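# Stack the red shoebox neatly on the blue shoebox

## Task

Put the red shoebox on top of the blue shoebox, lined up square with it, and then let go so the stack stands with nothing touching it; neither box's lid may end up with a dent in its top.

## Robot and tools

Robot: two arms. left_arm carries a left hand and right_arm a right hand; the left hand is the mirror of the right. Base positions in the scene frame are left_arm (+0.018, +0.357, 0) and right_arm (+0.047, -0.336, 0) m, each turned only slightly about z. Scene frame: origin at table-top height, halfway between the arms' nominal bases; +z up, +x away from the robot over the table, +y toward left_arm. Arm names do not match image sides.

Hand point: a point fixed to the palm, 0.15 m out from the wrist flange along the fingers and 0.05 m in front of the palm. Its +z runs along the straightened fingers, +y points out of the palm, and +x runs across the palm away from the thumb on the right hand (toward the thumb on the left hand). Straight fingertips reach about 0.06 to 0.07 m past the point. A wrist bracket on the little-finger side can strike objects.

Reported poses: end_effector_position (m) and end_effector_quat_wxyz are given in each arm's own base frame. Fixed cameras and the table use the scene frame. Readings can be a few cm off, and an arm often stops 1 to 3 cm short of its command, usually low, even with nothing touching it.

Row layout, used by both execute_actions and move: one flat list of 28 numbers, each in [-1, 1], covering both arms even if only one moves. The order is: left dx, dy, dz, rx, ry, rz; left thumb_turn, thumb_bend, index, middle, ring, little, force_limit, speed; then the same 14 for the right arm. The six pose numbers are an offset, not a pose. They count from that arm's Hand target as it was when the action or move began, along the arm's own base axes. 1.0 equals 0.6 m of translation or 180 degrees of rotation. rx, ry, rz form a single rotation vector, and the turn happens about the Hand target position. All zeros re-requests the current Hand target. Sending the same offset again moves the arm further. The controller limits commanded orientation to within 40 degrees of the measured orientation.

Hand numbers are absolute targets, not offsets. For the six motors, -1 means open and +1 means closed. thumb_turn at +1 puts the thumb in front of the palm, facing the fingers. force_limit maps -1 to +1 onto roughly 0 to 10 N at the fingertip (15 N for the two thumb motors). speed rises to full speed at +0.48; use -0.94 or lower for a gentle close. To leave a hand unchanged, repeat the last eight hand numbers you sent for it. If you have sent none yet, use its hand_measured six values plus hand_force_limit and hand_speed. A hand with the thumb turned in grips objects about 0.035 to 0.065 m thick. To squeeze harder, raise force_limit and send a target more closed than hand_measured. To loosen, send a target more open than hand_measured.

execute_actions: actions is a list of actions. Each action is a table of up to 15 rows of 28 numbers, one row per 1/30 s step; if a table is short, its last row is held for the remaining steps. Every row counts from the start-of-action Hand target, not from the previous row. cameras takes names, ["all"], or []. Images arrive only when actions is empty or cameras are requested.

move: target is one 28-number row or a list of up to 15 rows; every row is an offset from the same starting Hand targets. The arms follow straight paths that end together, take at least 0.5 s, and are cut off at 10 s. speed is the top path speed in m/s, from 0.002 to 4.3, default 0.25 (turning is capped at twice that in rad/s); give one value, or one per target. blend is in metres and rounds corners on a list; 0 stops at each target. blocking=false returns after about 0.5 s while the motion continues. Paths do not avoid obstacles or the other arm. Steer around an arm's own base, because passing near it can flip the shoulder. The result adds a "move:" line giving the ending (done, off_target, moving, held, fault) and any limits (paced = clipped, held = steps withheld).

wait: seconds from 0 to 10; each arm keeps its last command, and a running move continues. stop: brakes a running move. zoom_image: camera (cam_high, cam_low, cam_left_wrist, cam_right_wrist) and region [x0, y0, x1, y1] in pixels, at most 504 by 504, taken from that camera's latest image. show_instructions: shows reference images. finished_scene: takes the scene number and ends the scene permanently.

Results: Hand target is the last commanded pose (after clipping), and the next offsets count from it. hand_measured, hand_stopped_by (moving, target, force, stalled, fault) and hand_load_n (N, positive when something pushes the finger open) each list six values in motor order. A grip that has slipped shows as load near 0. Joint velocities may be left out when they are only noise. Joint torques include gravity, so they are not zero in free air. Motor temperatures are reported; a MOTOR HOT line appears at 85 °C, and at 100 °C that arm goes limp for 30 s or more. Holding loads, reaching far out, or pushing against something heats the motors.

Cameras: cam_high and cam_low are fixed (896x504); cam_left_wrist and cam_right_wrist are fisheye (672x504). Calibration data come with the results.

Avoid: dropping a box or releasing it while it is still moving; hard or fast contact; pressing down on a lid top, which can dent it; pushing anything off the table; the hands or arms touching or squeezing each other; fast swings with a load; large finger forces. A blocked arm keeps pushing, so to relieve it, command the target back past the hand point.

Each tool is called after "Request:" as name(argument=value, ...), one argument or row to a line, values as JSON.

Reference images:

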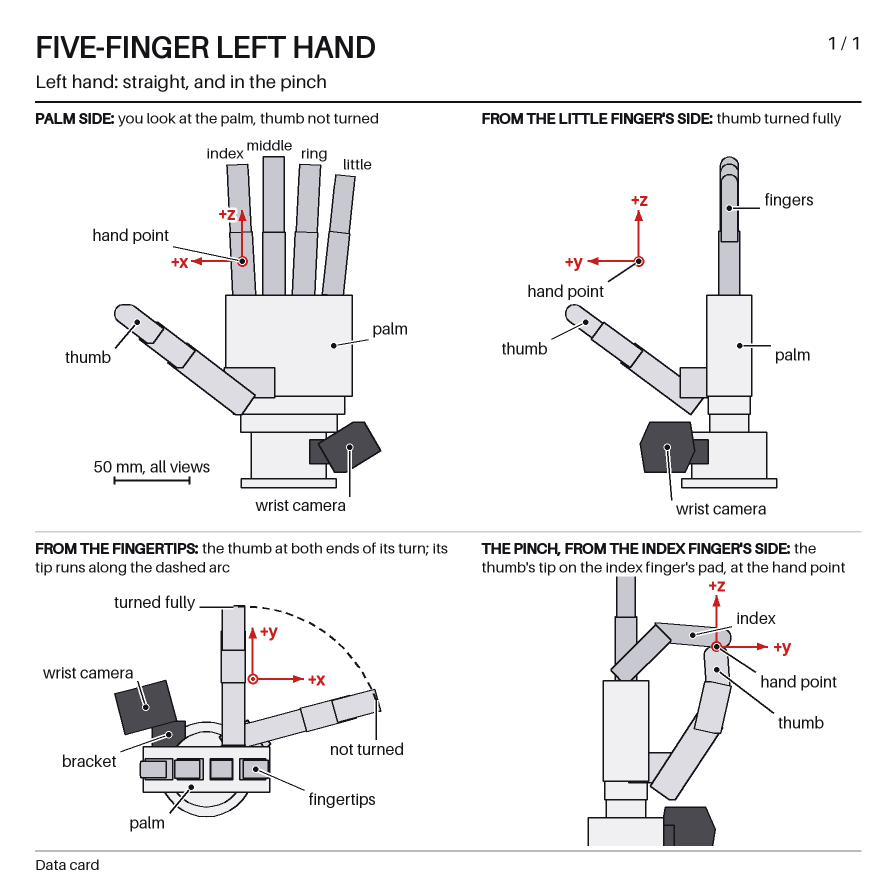

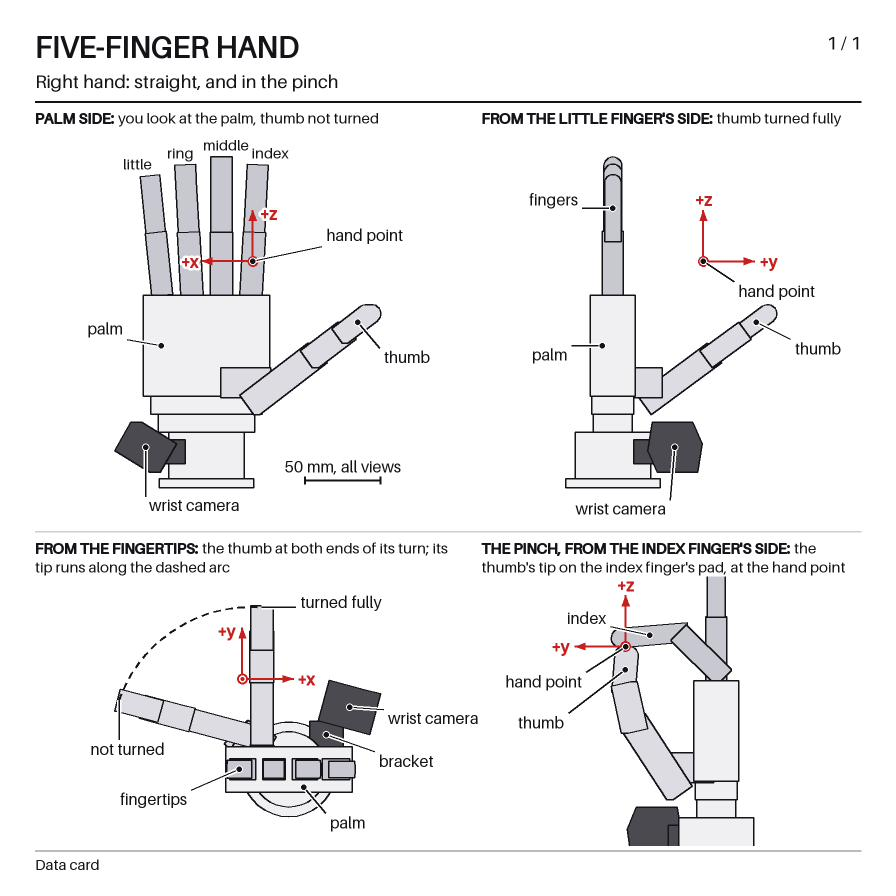

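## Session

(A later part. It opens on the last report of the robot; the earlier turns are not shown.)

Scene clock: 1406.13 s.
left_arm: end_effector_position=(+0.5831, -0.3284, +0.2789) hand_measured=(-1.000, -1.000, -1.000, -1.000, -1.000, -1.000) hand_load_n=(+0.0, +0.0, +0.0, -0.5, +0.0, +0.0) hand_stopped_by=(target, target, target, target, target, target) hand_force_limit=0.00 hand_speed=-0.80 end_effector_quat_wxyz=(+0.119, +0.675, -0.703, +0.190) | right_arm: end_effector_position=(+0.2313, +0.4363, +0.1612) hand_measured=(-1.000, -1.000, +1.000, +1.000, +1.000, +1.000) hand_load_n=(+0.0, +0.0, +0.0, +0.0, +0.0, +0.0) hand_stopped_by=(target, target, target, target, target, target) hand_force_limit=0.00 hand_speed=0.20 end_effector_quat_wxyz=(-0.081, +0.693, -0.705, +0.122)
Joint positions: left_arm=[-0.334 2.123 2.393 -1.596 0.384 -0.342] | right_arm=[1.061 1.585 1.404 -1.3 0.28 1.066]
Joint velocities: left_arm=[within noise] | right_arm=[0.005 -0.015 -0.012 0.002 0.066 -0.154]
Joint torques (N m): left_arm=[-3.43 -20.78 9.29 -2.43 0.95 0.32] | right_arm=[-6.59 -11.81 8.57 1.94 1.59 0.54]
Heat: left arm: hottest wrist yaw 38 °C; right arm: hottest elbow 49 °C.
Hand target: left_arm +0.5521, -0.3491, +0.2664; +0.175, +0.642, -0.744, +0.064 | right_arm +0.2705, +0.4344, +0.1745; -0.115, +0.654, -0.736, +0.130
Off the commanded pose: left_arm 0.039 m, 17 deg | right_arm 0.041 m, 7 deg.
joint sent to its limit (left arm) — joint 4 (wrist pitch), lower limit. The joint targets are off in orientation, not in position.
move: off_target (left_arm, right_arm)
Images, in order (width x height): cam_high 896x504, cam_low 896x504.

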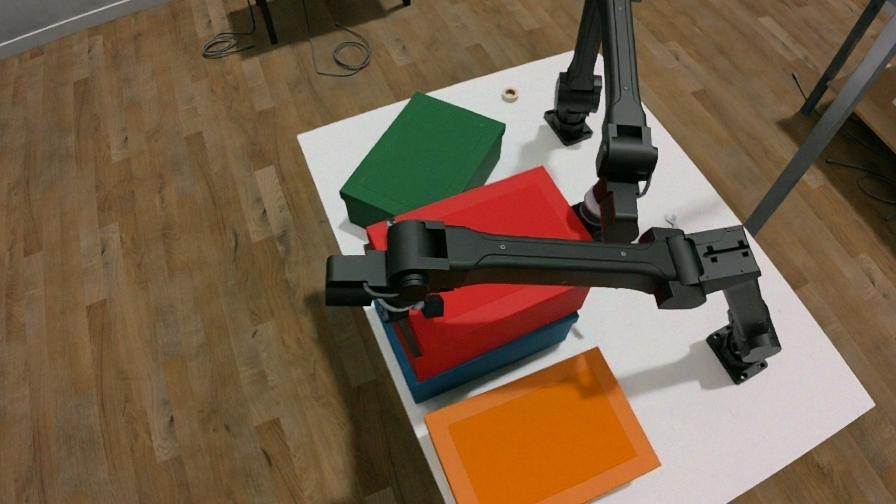

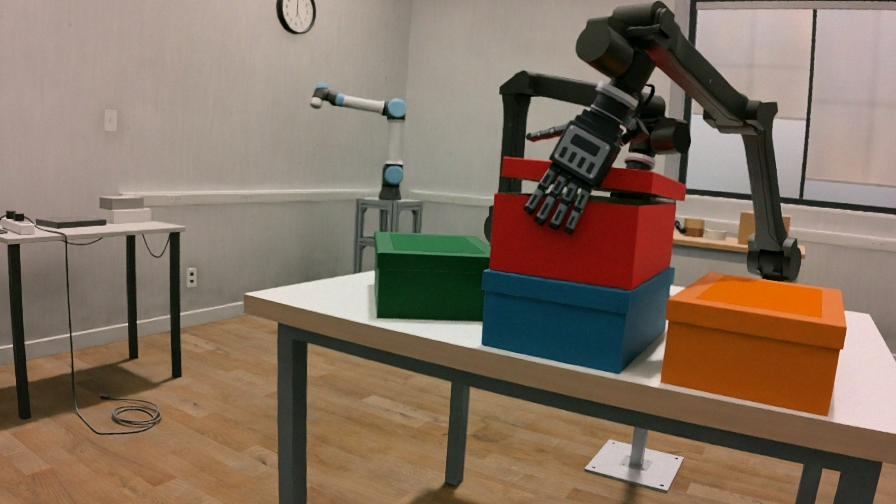

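Request:
move(
  target=[0.0217,-0.01,0,0,0,0,-1,-1,-1,-1,-1,-1,0,-0.8,0,-0.01,0,0,0.078,0,-1,-1,1,1,1,1,0,0.2],
  speed=0.05,
  cameras=["cam_high","cam_low"],
)

Request:
zoom_image(
  camera="cam_low",
  region=[480, 130, 710, 300],
)

Request:
zoom_image(
  camera="cam_high",
  region=[350, 150, 630, 400],
)

Scene clock: 1478.30 s.
left_arm: end_effector_position=(+0.5880, -0.3356, +0.2688) hand_measured=(-1.000, -1.000, -1.000, -1.000, -1.000, -1.000) hand_load_n=(+0.0, +0.0, +0.0, +0.0, +0.0, +0.0) hand_stopped_by=(target, target, target, target, target, target) hand_force_limit=0.00 hand_speed=-0.80 end_effector_quat_wxyz=(+0.126, +0.673, -0.705, +0.183) | right_arm: end_effector_position=(+0.2155, +0.4218, +0.1505) hand_measured=(-1.000, -1.000, +1.000, +1.000, +1.000, +1.000) hand_load_n=(+0.0, +0.0, +0.0, +0.0, +0.0, +0.0) hand_stopped_by=(target, target, target, target, target, target) hand_force_limit=0.00 hand_speed=0.20 end_effector_quat_wxyz=(+0.014, +0.700, -0.713, +0.047)
Joint positions: left_arm=[-0.341 2.168 2.44 -1.616 0.39 -0.34] | right_arm=[0.993 1.642 1.43 -1.407 0.086 1.013]
Joint torques (N m): left_arm=[-2.9 -21.83 10.4 -1.74 0.81 0.17] | right_arm=[-8.35 -11.11 13.7 0.43 0.87 0.28]
Motor temperatures (°C): left_arm=[22 31 36 24 34 25] | right_arm=[23 28 40 22 34 23]
Heat: left arm: hottest elbow 36 °C; right arm: hottest elbow 40 °C.
Hand target: left_arm +0.5652, -0.3551, +0.2663; +0.175, +0.642, -0.744, +0.064 | right_arm +0.2707, +0.4285, +0.1745; -0.025, +0.665, -0.745, +0.049
Off the commanded pose: left_arm 0.030 m, 16 deg | right_arm 0.060 m, 7 deg.
joint sent to its limit (left arm) — joint 4 (wrist pitch), lower limit. The joint targets are off in orientation, not in position.
move: off_target (left_arm, right_arm)
Images, in order (width x height): cam_high 896x504, cam_low 896x504.

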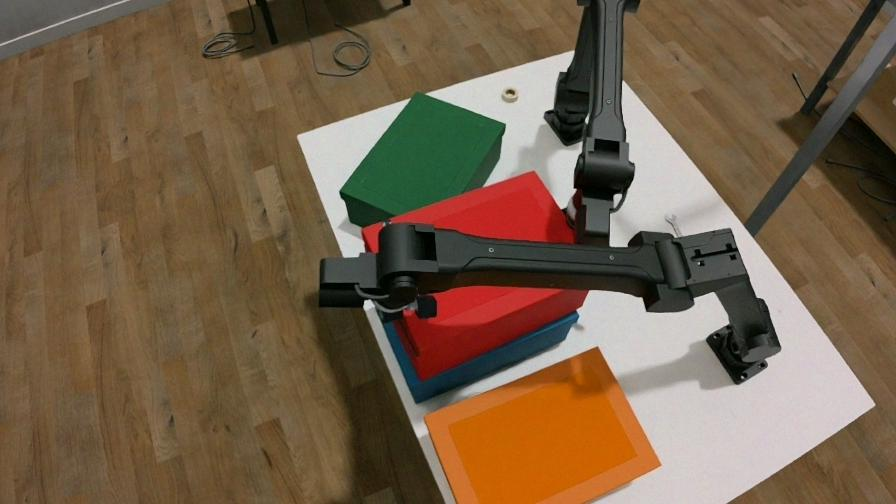

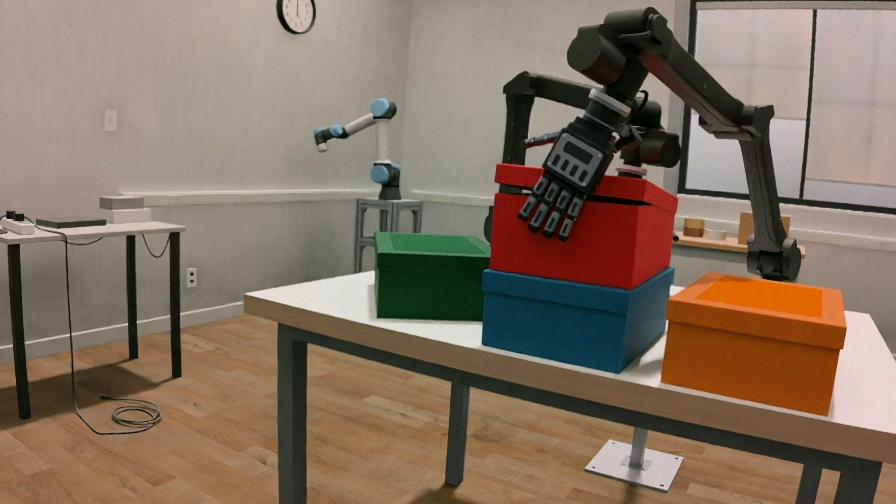

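Scaled by 2.191 from the camera's 896x504 image, which has a finer 1280x720 frame.

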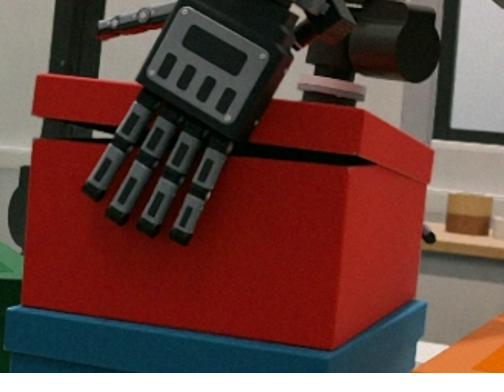

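Scaled by 1.800 from the camera's 896x504 image, which has a finer 1280x720 frame.

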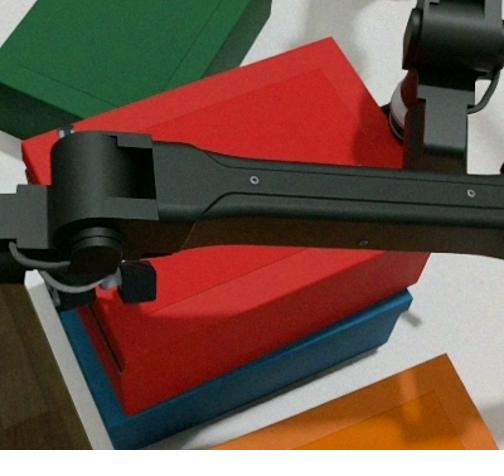

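Request:
move(
  target=[0.01,0,-0.04,0,0,0,-1,-1,-1,-1,-1,-1,0,-0.8,0,0,-0.03,0,0,0,-1,-1,1,1,1,1,0,0.2],
  speed=0.03,
  cameras=["cam_high","cam_low"],
)

Request:
zoom_image(
  camera="cam_low",
  region=[480, 130, 710, 300],
)

Request:
zoom_image(
  camera="cam_high",
  region=[350, 150, 630, 400],
)

Scene clock: 1492.07 s.
left_arm: end_effector_position=(+0.5943, -0.3376, +0.2446) hand_measured=(-1.000, -1.000, -1.000, -1.000, -1.000, -1.000) hand_load_n=(-0.5, +0.0, +0.0, -0.5, +0.0, +0.0) hand_stopped_by=(target, target, target, target, target, target) hand_force_limit=0.00 hand_speed=-0.80 end_effector_quat_wxyz=(+0.133, +0.675, -0.706, +0.169) | right_arm: end_effector_position=(+0.2208, +0.4260, +0.1455) hand_measured=(-1.000, -1.000, +1.000, +1.000, +1.000, +1.000) hand_load_n=(+0.0, +0.0, +0.0, +0.0, +0.0, +0.0) hand_stopped_by=(target, target, target, target, target, target) hand_force_limit=0.00 hand_speed=0.20 end_effector_quat_wxyz=(+0.009, +0.698, -0.714, +0.046)
Joint positions: left_arm=[-0.341 2.212 2.452 -1.617 0.39 -0.334] | right_arm=[0.988 1.652 1.43 -1.385 0.086 1.013]
Joint torques (N m): left_arm=[-2.78 -22.65 10 -1.65 0.63 0.27] | right_arm=[-8.53 -11.52 10.78 1.26 0.83 0.34]
Heat: left arm: hottest elbow 36 °C; right arm: hottest elbow 40 °C.
Hand target: left_arm +0.5712, -0.3551, +0.2424; +0.175, +0.642, -0.744, +0.064 | right_arm +0.2706, +0.4285, +0.1564; -0.025, +0.665, -0.745, +0.049
Off the commanded pose: left_arm 0.029 m, 14 deg | right_arm 0.051 m, 6 deg.
joint sent to its limit (left arm) — joint 4 (wrist pitch), lower limit. The joint targets are off in orientation, not in position.
move: off_target (left_arm, right_arm)
Images, in order (width x height): cam_high 896x504, cam_low 896x504.

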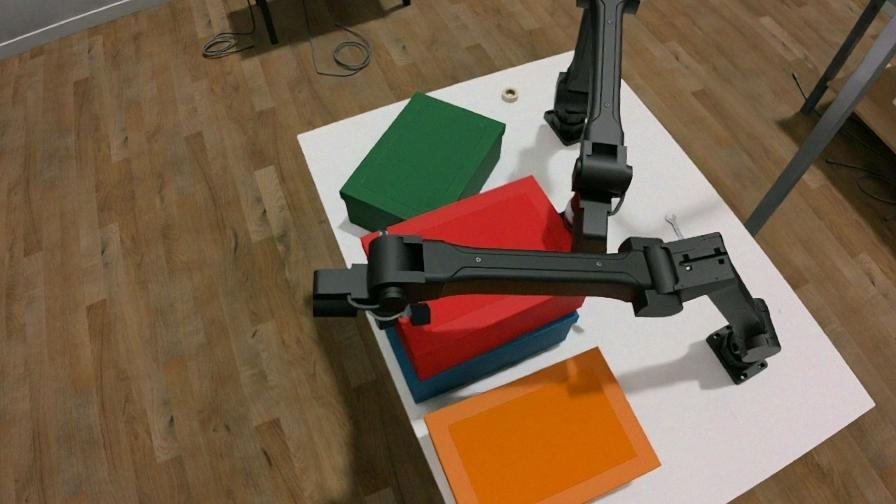

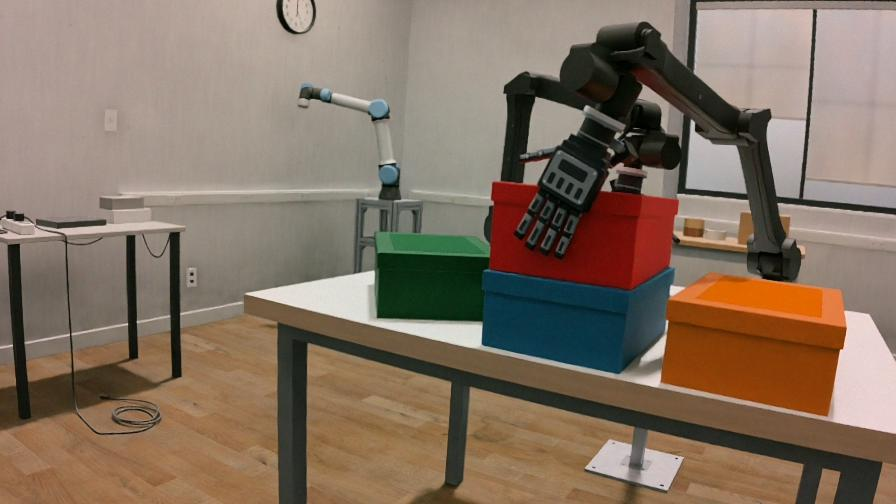

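Scaled by 2.191 from the camera's 896x504 image, which has a finer 1280x720 frame.

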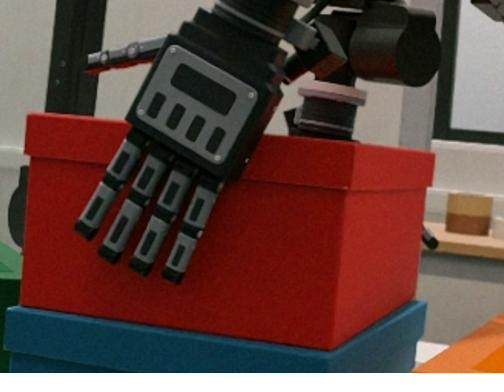

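Scaled by 1.800 from the camera's 896x504 image, which has a finer 1280x720 frame.

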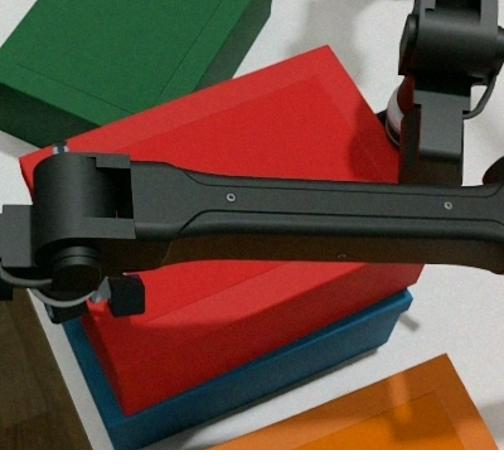

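Request:
zoom_image(
  camera="cam_low",
  region=[476, 250, 566, 310],
)

Request:
zoom_image(
  camera="cam_low",
  region=[600, 250, 690, 310],
)

Request:
zoom_image(
  camera="cam_high",
  region=[370, 310, 470, 410],
)

Request:
zoom_image(
  camera="cam_high",
  region=[530, 270, 600, 340],
)

Scaled by 5.600 from the camera's 896x504 image, which has a finer 1280x720 frame.

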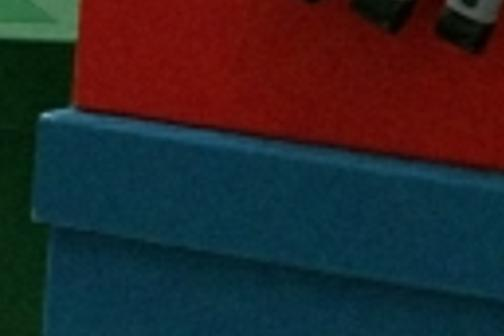

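Scaled by 5.600 from the camera's 896x504 image, which has a finer 1280x720 frame.

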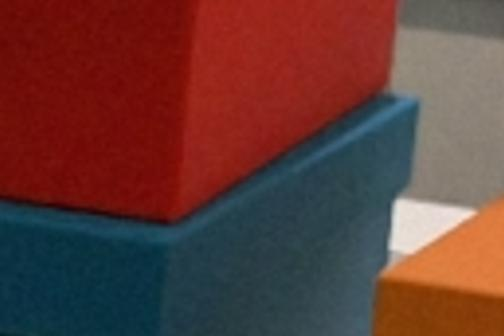

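Scaled by 5.040 from the camera's 896x504 image, which has a finer 1280x720 frame.

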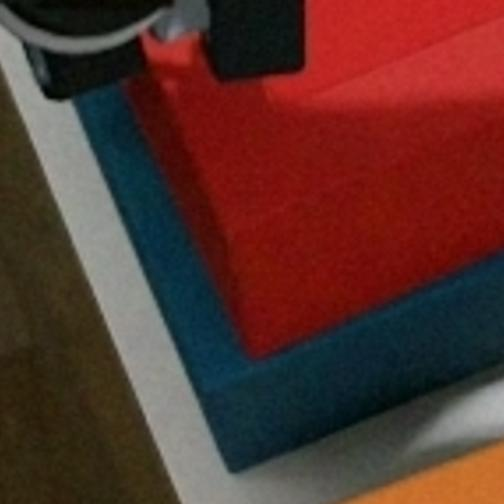

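Scaled by 7.200 from the camera's 896x504 image, which has a finer 1280x720 frame.

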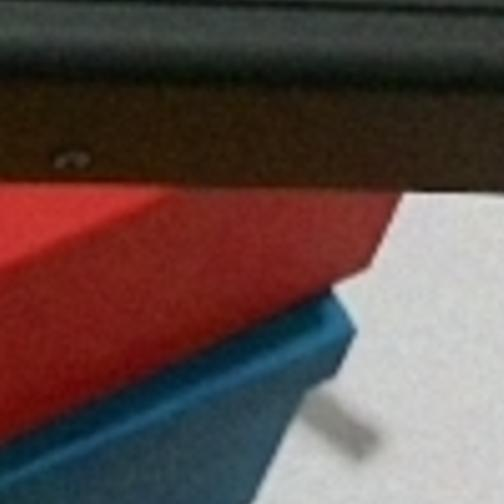

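Request:
move(
  target=[0.03,0.005,0,0,0,0,-1,-1,-1,-1,-1,-1,0,-0.8,0.02,0.012,-0.01,0,0,0,-1,-1,1,1,1,1,0,0.2],
  speed=0.04,
  cameras=["cam_high","cam_low"],
)

Request:
zoom_image(
  camera="cam_low",
  region=[476, 250, 566, 310],
)

Request:
zoom_image(
  camera="cam_low",
  region=[600, 250, 690, 310],
)

Request:
zoom_image(
  camera="cam_high",
  region=[370, 310, 470, 410],
)

Request:
zoom_image(
  camera="cam_high",
  region=[530, 270, 600, 340],
)

Scene clock: 1557.57 s.
left_arm: end_effector_position=(+0.6031, -0.3408, +0.2448) hand_measured=(-1.000, -1.000, -1.000, -1.000, -1.000, -1.000) hand_load_n=(+0.0, +0.0, +0.0, +0.0, +0.0, +0.0) hand_stopped_by=(target, target, target, target, target, target) hand_force_limit=0.00 hand_speed=-0.80 end_effector_quat_wxyz=(+0.130, +0.672, -0.707, +0.176) | right_arm: end_effector_position=(+0.2301, +0.4272, +0.1384) hand_measured=(-1.000, -1.000, +1.000, +1.000, +1.000, +1.000) hand_load_n=(+0.0, +0.0, +0.0, +0.0, +0.0, +0.0) hand_stopped_by=(target, target, target, target, target, target) hand_force_limit=0.00 hand_speed=0.20 end_effector_quat_wxyz=(+0.011, +0.695, -0.718, +0.046)
Joint positions: left_arm=[-0.341 2.243 2.508 -1.627 0.391 -0.332] | right_arm=[0.974 1.674 1.439 -1.376 0.086 1.008]
Joint torques (N m): left_arm=[-1.73 -22.65 10.74 -1.32 0.76 0.22] | right_arm=[-7.3 -10.4 12.51 1.11 0.85 0.25]
Heat: left arm: hottest elbow 36 °C; right arm: hottest elbow 39 °C.
Hand target: left_arm +0.5891, -0.3521, +0.2423; +0.175, +0.642, -0.744, +0.064 | right_arm +0.2827, +0.4357, +0.1505; -0.025, +0.665, -0.745, +0.049
Off the commanded pose: left_arm 0.018 m, 15 deg | right_arm 0.055 m, 6 deg.
joint sent to its limit (left arm) — joint 4 (wrist pitch), lower limit. The joint targets are off in orientation, not in position.
move: off_target (left_arm, right_arm)
Images, in order (width x height): cam_high 896x504, cam_low 896x504.

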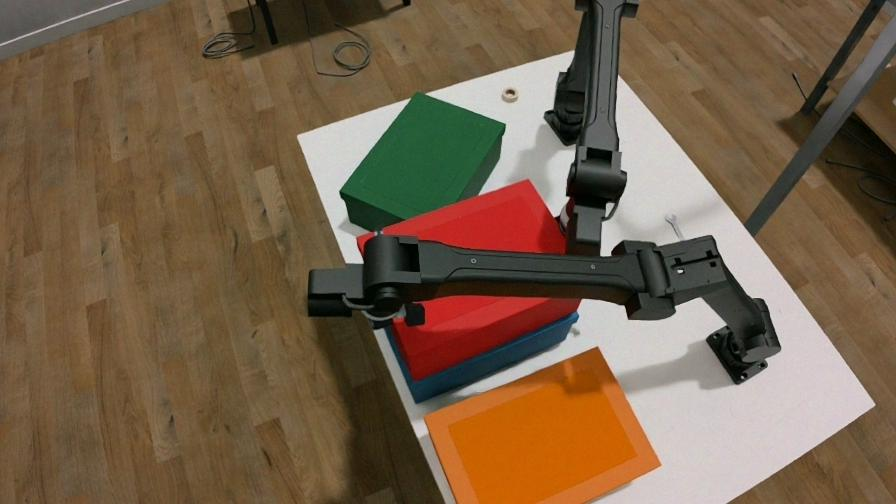

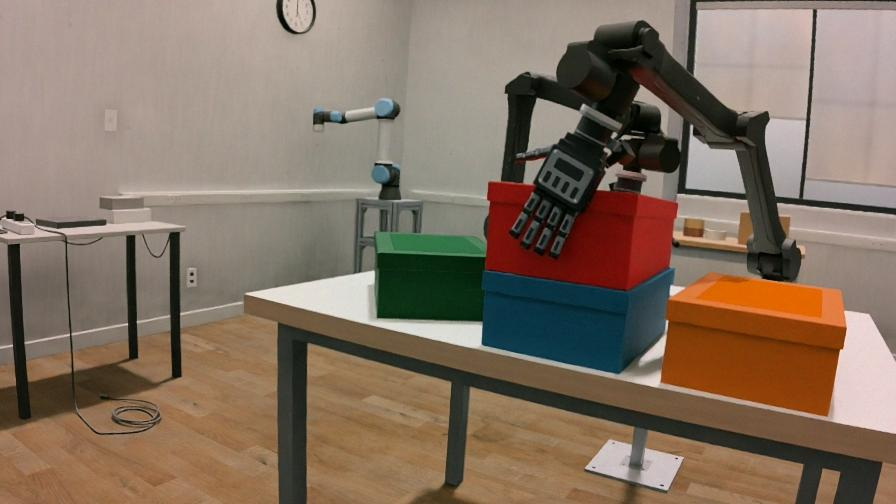

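Scaled by 5.600 from the camera's 896x504 image, which has a finer 1280x720 frame.

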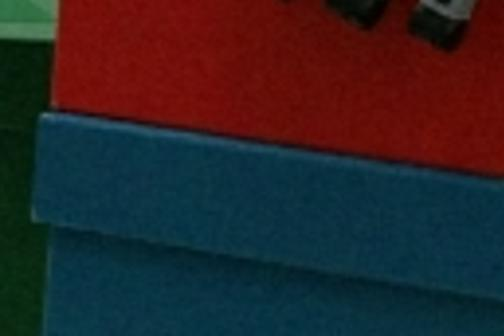

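Scaled by 5.600 from the camera's 896x504 image, which has a finer 1280x720 frame.

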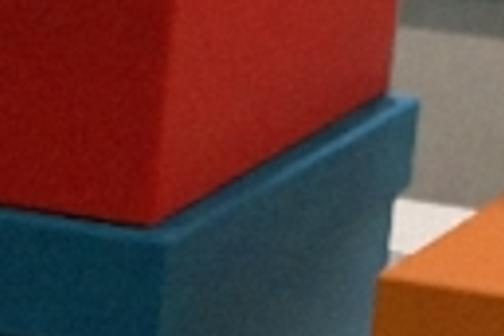

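Scaled by 5.040 from the camera's 896x504 image, which has a finer 1280x720 frame.

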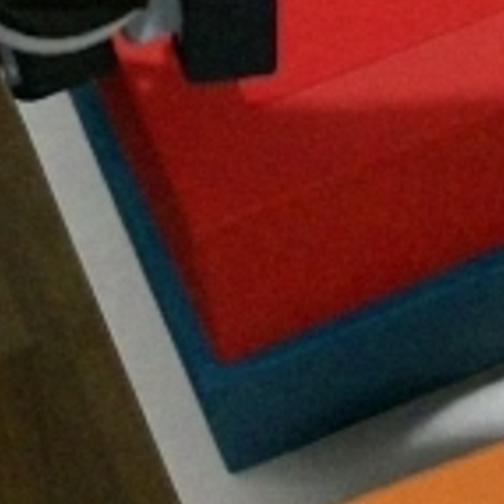

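Scaled by 7.200 from the camera's 896x504 image, which has a finer 1280x720 frame.

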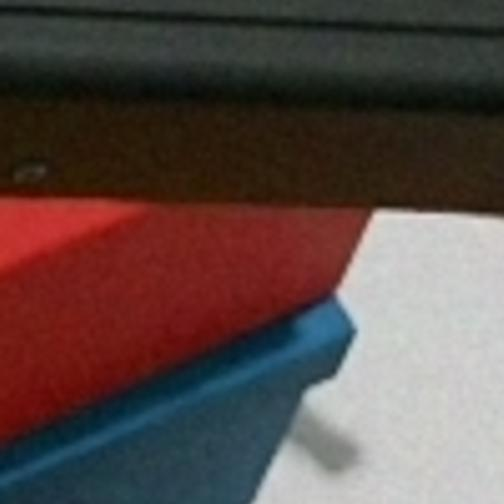

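Request:
move(
  target=[0.02,0.012,0,0,0,0,-1,-1,-1,-1,-1,-1,0,-0.8,0.004,0.022,-0.01,0,0,0,-1,-1,1,1,1,1,0,0.2],
  speed=0.04,
  cameras=["cam_high","cam_low"],
)

Request:
zoom_image(
  camera="cam_low",
  region=[476, 250, 566, 310],
)

Request:
zoom_image(
  camera="cam_low",
  region=[600, 250, 690, 310],
)

Request:
zoom_image(
  camera="cam_high",
  region=[370, 310, 470, 410],
)

Request:
zoom_image(
  camera="cam_high",
  region=[530, 270, 600, 340],
)

Scene clock: 1580.03 s.
left_arm: end_effector_position=(+0.6102, -0.3389, +0.2450) hand_measured=(-1.000, -1.000, -1.000, -1.000, -1.000, -1.000) hand_load_n=(+0.0, -0.5, +0.0, +0.0, +0.0, +0.0) hand_stopped_by=(target, target, target, target, target, target) hand_force_limit=0.00 hand_speed=-0.80 end_effector_quat_wxyz=(+0.127, +0.669, -0.709, +0.183) | right_arm: end_effector_position=(+0.2376, +0.4380, +0.1376) hand_measured=(-1.000, -1.000, +1.000, +1.000, +1.000, +1.000) hand_load_n=(+0.0, +0.0, +0.0, +0.0, +0.0, +0.0) hand_stopped_by=(target, target, target, target, target, target) hand_force_limit=0.00 hand_speed=0.20 end_effector_quat_wxyz=(+0.008, +0.693, -0.719, +0.046)
Joint positions: left_arm=[-0.335 2.262 2.542 -1.631 0.395 -0.32] | right_arm=[0.974 1.702 1.474 -1.376 0.087 1.012]
Joint torques (N m): left_arm=[-1.03 -22.48 10.92 -1.14 0.75 0.16] | right_arm=[-7.24 -10.23 12.21 1.59 0.8 0.32]
Heat: left arm: hottest elbow 37 °C; right arm: hottest elbow 42 °C.
Hand target: left_arm +0.6012, -0.3449, +0.2423; +0.175, +0.642, -0.744, +0.064 | right_arm +0.2850, +0.4489, +0.1445; -0.025, +0.665, -0.744, +0.049
Off the commanded pose: left_arm 0.011 m, 16 deg | right_arm 0.049 m, 6 deg.
joint sent to its limit (left arm) — joint 4 (wrist pitch), lower limit. The joint targets are off in orientation, not in position.
move: off_target (left_arm, right_arm)
Images, in order (width x height): cam_high 896x504, cam_low 896x504.

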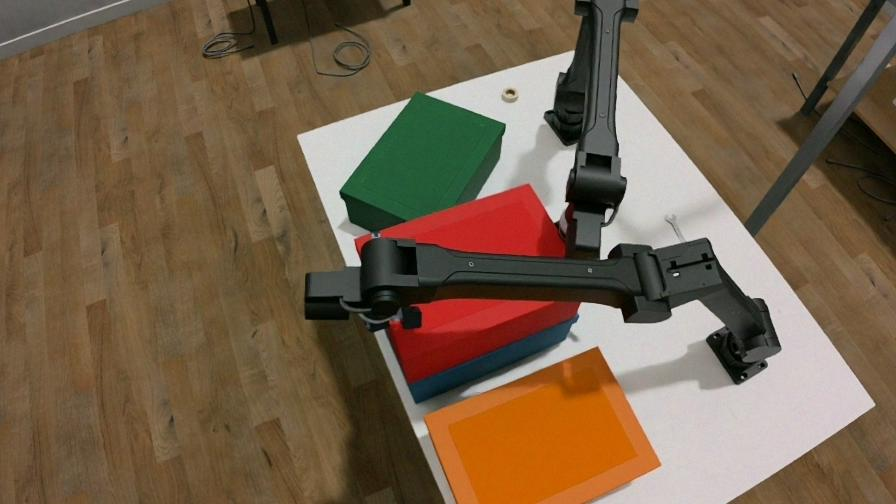

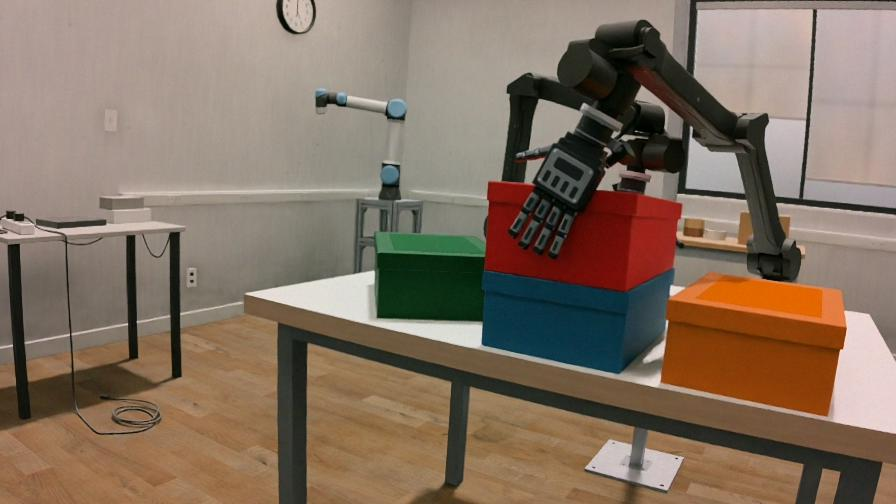

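Scaled by 5.600 from the camera's 896x504 image, which has a finer 1280x720 frame.

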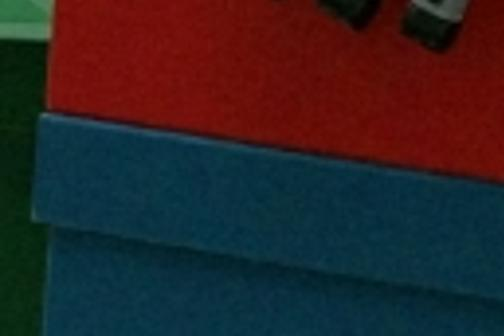

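Scaled by 5.600 from the camera's 896x504 image, which has a finer 1280x720 frame.

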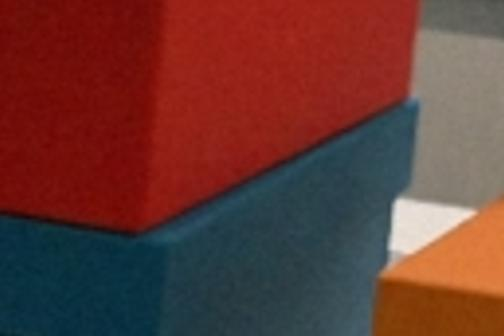

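Scaled by 5.040 from the camera's 896x504 image, which has a finer 1280x720 frame.

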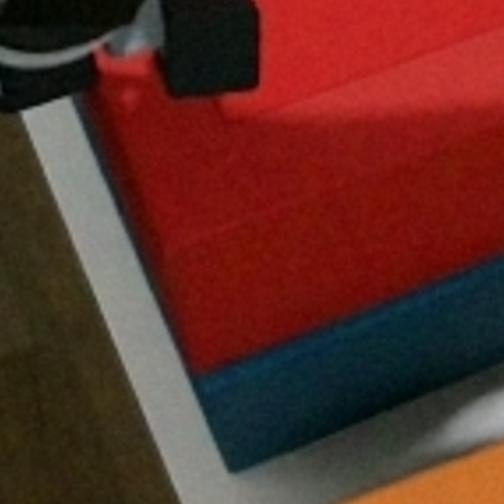

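Scaled by 7.200 from the camera's 896x504 image, which has a finer 1280x720 frame.

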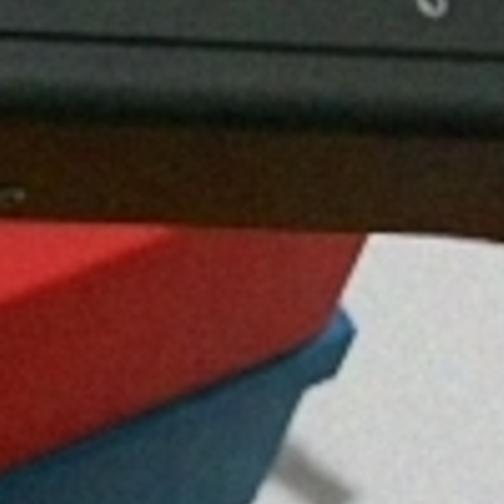

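Request:
move(
  target=[
    [0,0,0,0,0,0,-1,-1,-1,-1,-1,-1,0,-0.8,-0.058,-0.01,0,0,0,0,-1,-1,1,1,1,1,0,0.2],
    [0.1,0.01,0,0,0,0,-1,-1,-1,-1,-1,-1,0,-0.8,-0.19,-0.02,0,0,0,0,-1,-1,1,1,1,1,0,0.2],
  ],
  speed=0.06,
  blend=0.02,
  cameras=["cam_high","cam_low"],
)

Request:
zoom_image(
  camera="cam_low",
  region=[470, 150, 710, 370],
)

Request:
zoom_image(
  camera="cam_high",
  region=[340, 170, 620, 420],
)

Scene clock: 1602.67 s.
left_arm: end_effector_position=(+0.6531, -0.3404, +0.2456) hand_measured=(-1.000, -1.000, -1.000, -1.000, -1.000, -1.000) hand_load_n=(+0.0, +0.0, +0.0, +0.0, +0.0, +0.0) hand_stopped_by=(target, target, target, target, target, target) hand_force_limit=0.00 hand_speed=-0.80 end_effector_quat_wxyz=(+0.119, +0.672, -0.696, +0.223) | right_arm: end_effector_position=(+0.1735, +0.4335, +0.1373) hand_measured=(-1.000, -1.000, +1.000, +1.000, +1.000, +1.000) hand_load_n=(+0.0, +0.0, +0.0, +0.0, +0.0, +0.0) hand_stopped_by=(target, target, target, target, target, target) hand_force_limit=0.00 hand_speed=0.20 end_effector_quat_wxyz=(+0.012, -0.668, +0.742, -0.052)
Joint positions: left_arm=[-0.311 2.415 2.817 -1.671 0.42 -0.34] | right_arm=[1.091 1.578 1.321 -1.328 0.106 1.198]
Joint torques (N m): left_arm=[0.5 -23.41 11.77 0.54 0.47 -0.11] | right_arm=[-0.73 -12.92 7.17 0.69 -0.02 0.33]
Heat: left arm: hottest elbow 38 °C; right arm: hottest elbow 42 °C.
Hand target: left_arm +0.6610, -0.3390, +0.2424; +0.175, +0.641, -0.744, +0.064 | right_arm +0.1709, +0.4369, +0.1444; +0.025, -0.665, +0.744, -0.049
Off the commanded pose: left_arm 0.009 m, 20 deg | right_arm 0.008 m, 2 deg.
joint sent to its limit (left arm) — joint 4 (wrist pitch), lower limit. The joint targets are off in orientation, not in position.
move: off_target (left_arm)
Images, in order (width x height): cam_high 896x504, cam_low 896x504.

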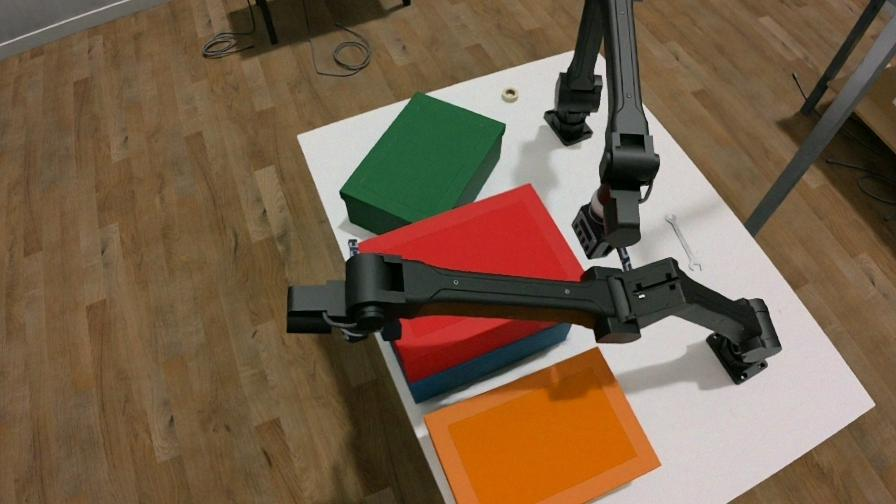

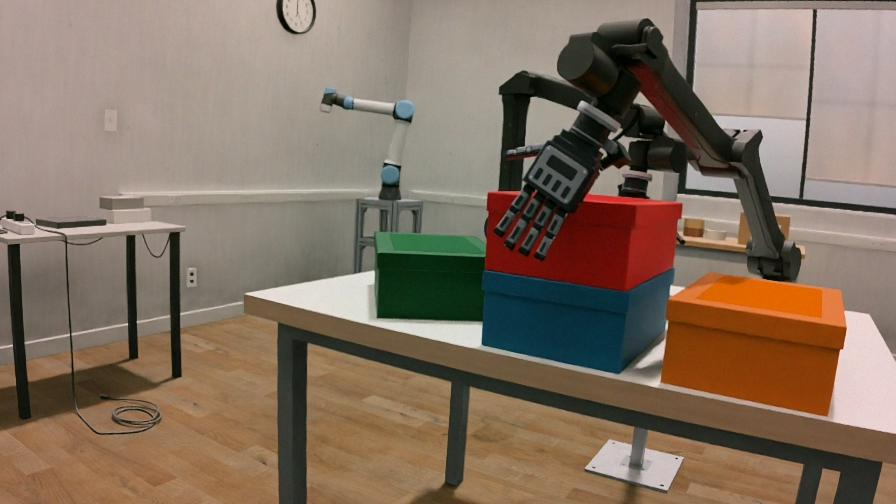

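Scaled by 2.100 from the camera's 896x504 image, which has a finer 1280x720 frame.

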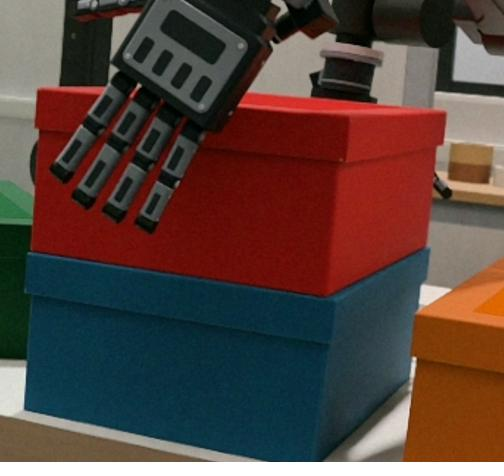

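Scaled by 1.800 from the camera's 896x504 image, which has a finer 1280x720 frame.

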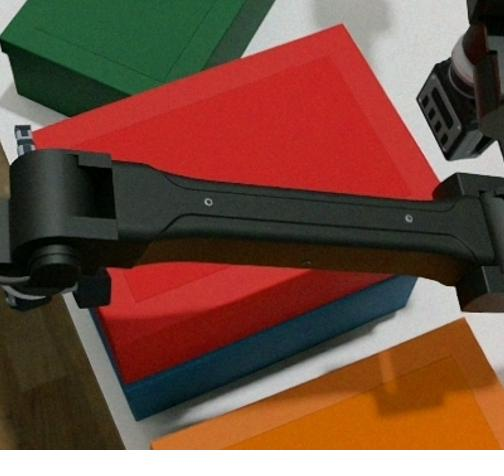

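Request:
move(
  target=[
    [0.02,0,0.08,0,0,0,-1,-1,-1,-1,-1,-1,0,-0.8,-0.08,-0.05,0.03,0,0,0,-1,-1,1,1,1,1,0,0.2],
    [0.0,0.33,0.13,0,0,0,-1,-1,-1,-1,-1,-1,0,-0.8,-0.12,-0.2,0.15,0,0,0,-1,-1,1,1,1,1,0,0.2],
    [-0.25,0.55,0.18,0,0,0,-1,-1,-1,-1,-1,-1,0,-0.8,-0.12,-0.25,0.2,0,0,0,-1,-1,1,1,1,1,0,0.2],
  ],
  speed=0.12,
  blend=0.03,
  cameras=["cam_high","cam_low"],
)

Request:
zoom_image(
  camera="cam_low",
  region=[470, 150, 710, 370],
)

Request:
zoom_image(
  camera="cam_high",
  region=[340, 170, 620, 420],
)

Scene clock: 1629.07 s.
left_arm: end_effector_position=(+0.5185, -0.0091, +0.3390) hand_measured=(-1.000, -1.000, -1.000, -1.000, -1.000, -1.000) hand_load_n=(-0.5, +0.0, +0.0, +0.0, +0.0, +0.0) hand_stopped_by=(target, target, target, target, target, target) hand_force_limit=0.00 hand_speed=-0.80 end_effector_quat_wxyz=(+0.033, +0.676, -0.709, +0.198) | right_arm: end_effector_position=(+0.0941, +0.2866, +0.2515) hand_measured=(-1.000, -1.000, +1.000, +1.000, +1.000, +1.000) hand_load_n=(+0.0, -0.5, +0.0, +0.0, +0.0, +0.0) hand_stopped_by=(target, target, target, target, target, target) hand_force_limit=0.00 hand_speed=0.20 end_effector_quat_wxyz=(+0.011, -0.665, +0.745, -0.053)
Joint positions: left_arm=[0.154 1.769 2.051 -1.672 0.365 0.169] | right_arm=[1.102 1.109 1.177 -1.657 0.107 1.215]
Joint torques (N m): left_arm=[-0.09 -19.66 7.9 0.35 0.2 0.08] | right_arm=[-2.43 -6.18 9.51 -0.39 -0.02 0.03]
Motor temperatures (°C): left_arm=[22 36 38 24 29 25] | right_arm=[23 27 40 22 29 22]
Heat: left arm: hottest elbow 38 °C; right arm: hottest elbow 40 °C.
Hand target: left_arm +0.5111, -0.0090, +0.3502; +0.175, +0.642, -0.744, +0.064 | right_arm +0.0990, +0.2869, +0.2644; +0.025, -0.665, +0.745, -0.049
Off the commanded pose: left_arm 0.014 m, 23 deg | right_arm 0.014 m, 2 deg.
elbow stopped short (left arm): the move would have taken joint 3 (elbow) straighter than the controller allows.
joint sent to its limit (left arm) — joint 4 (wrist pitch), lower limit. The joint targets are off in orientation, not in position.
move: off_target (left_arm, right_arm)
Images, in order (width x height): cam_high 896x504, cam_low 896x504.

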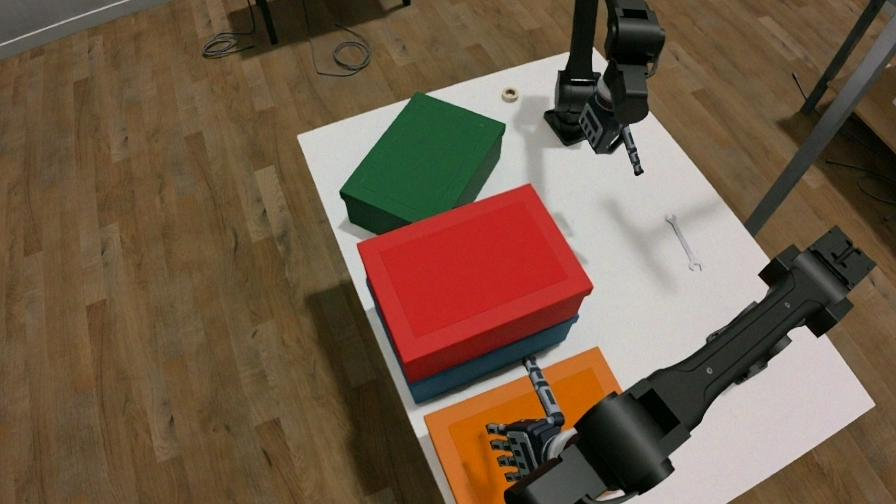

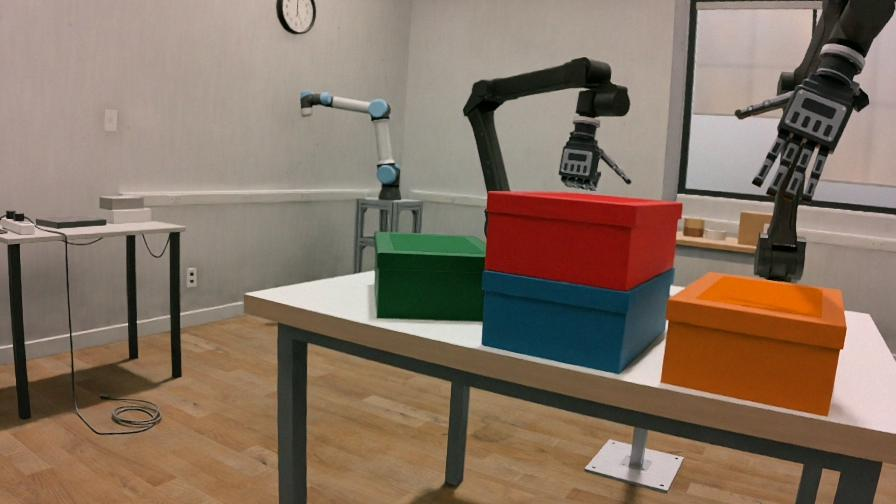

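Scaled by 2.100 from the camera's 896x504 image, which has a finer 1280x720 frame.

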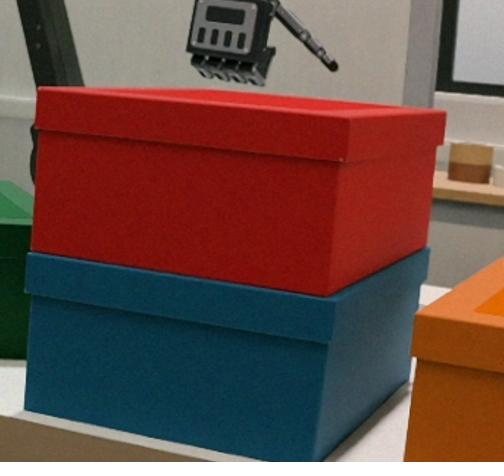

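Scaled by 1.800 from the camera's 896x504 image, which has a finer 1280x720 frame.

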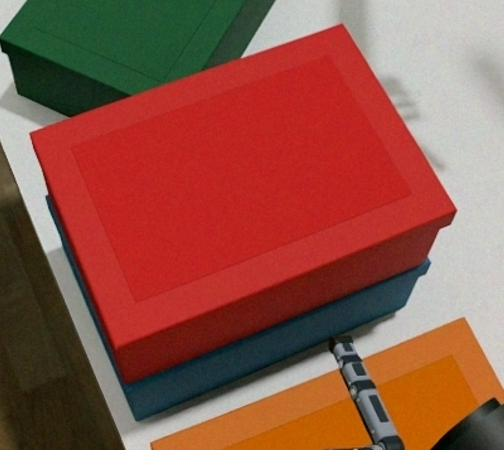

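Request:
finished_scene(
  scene=1,
)

The scene is finished: the task was done.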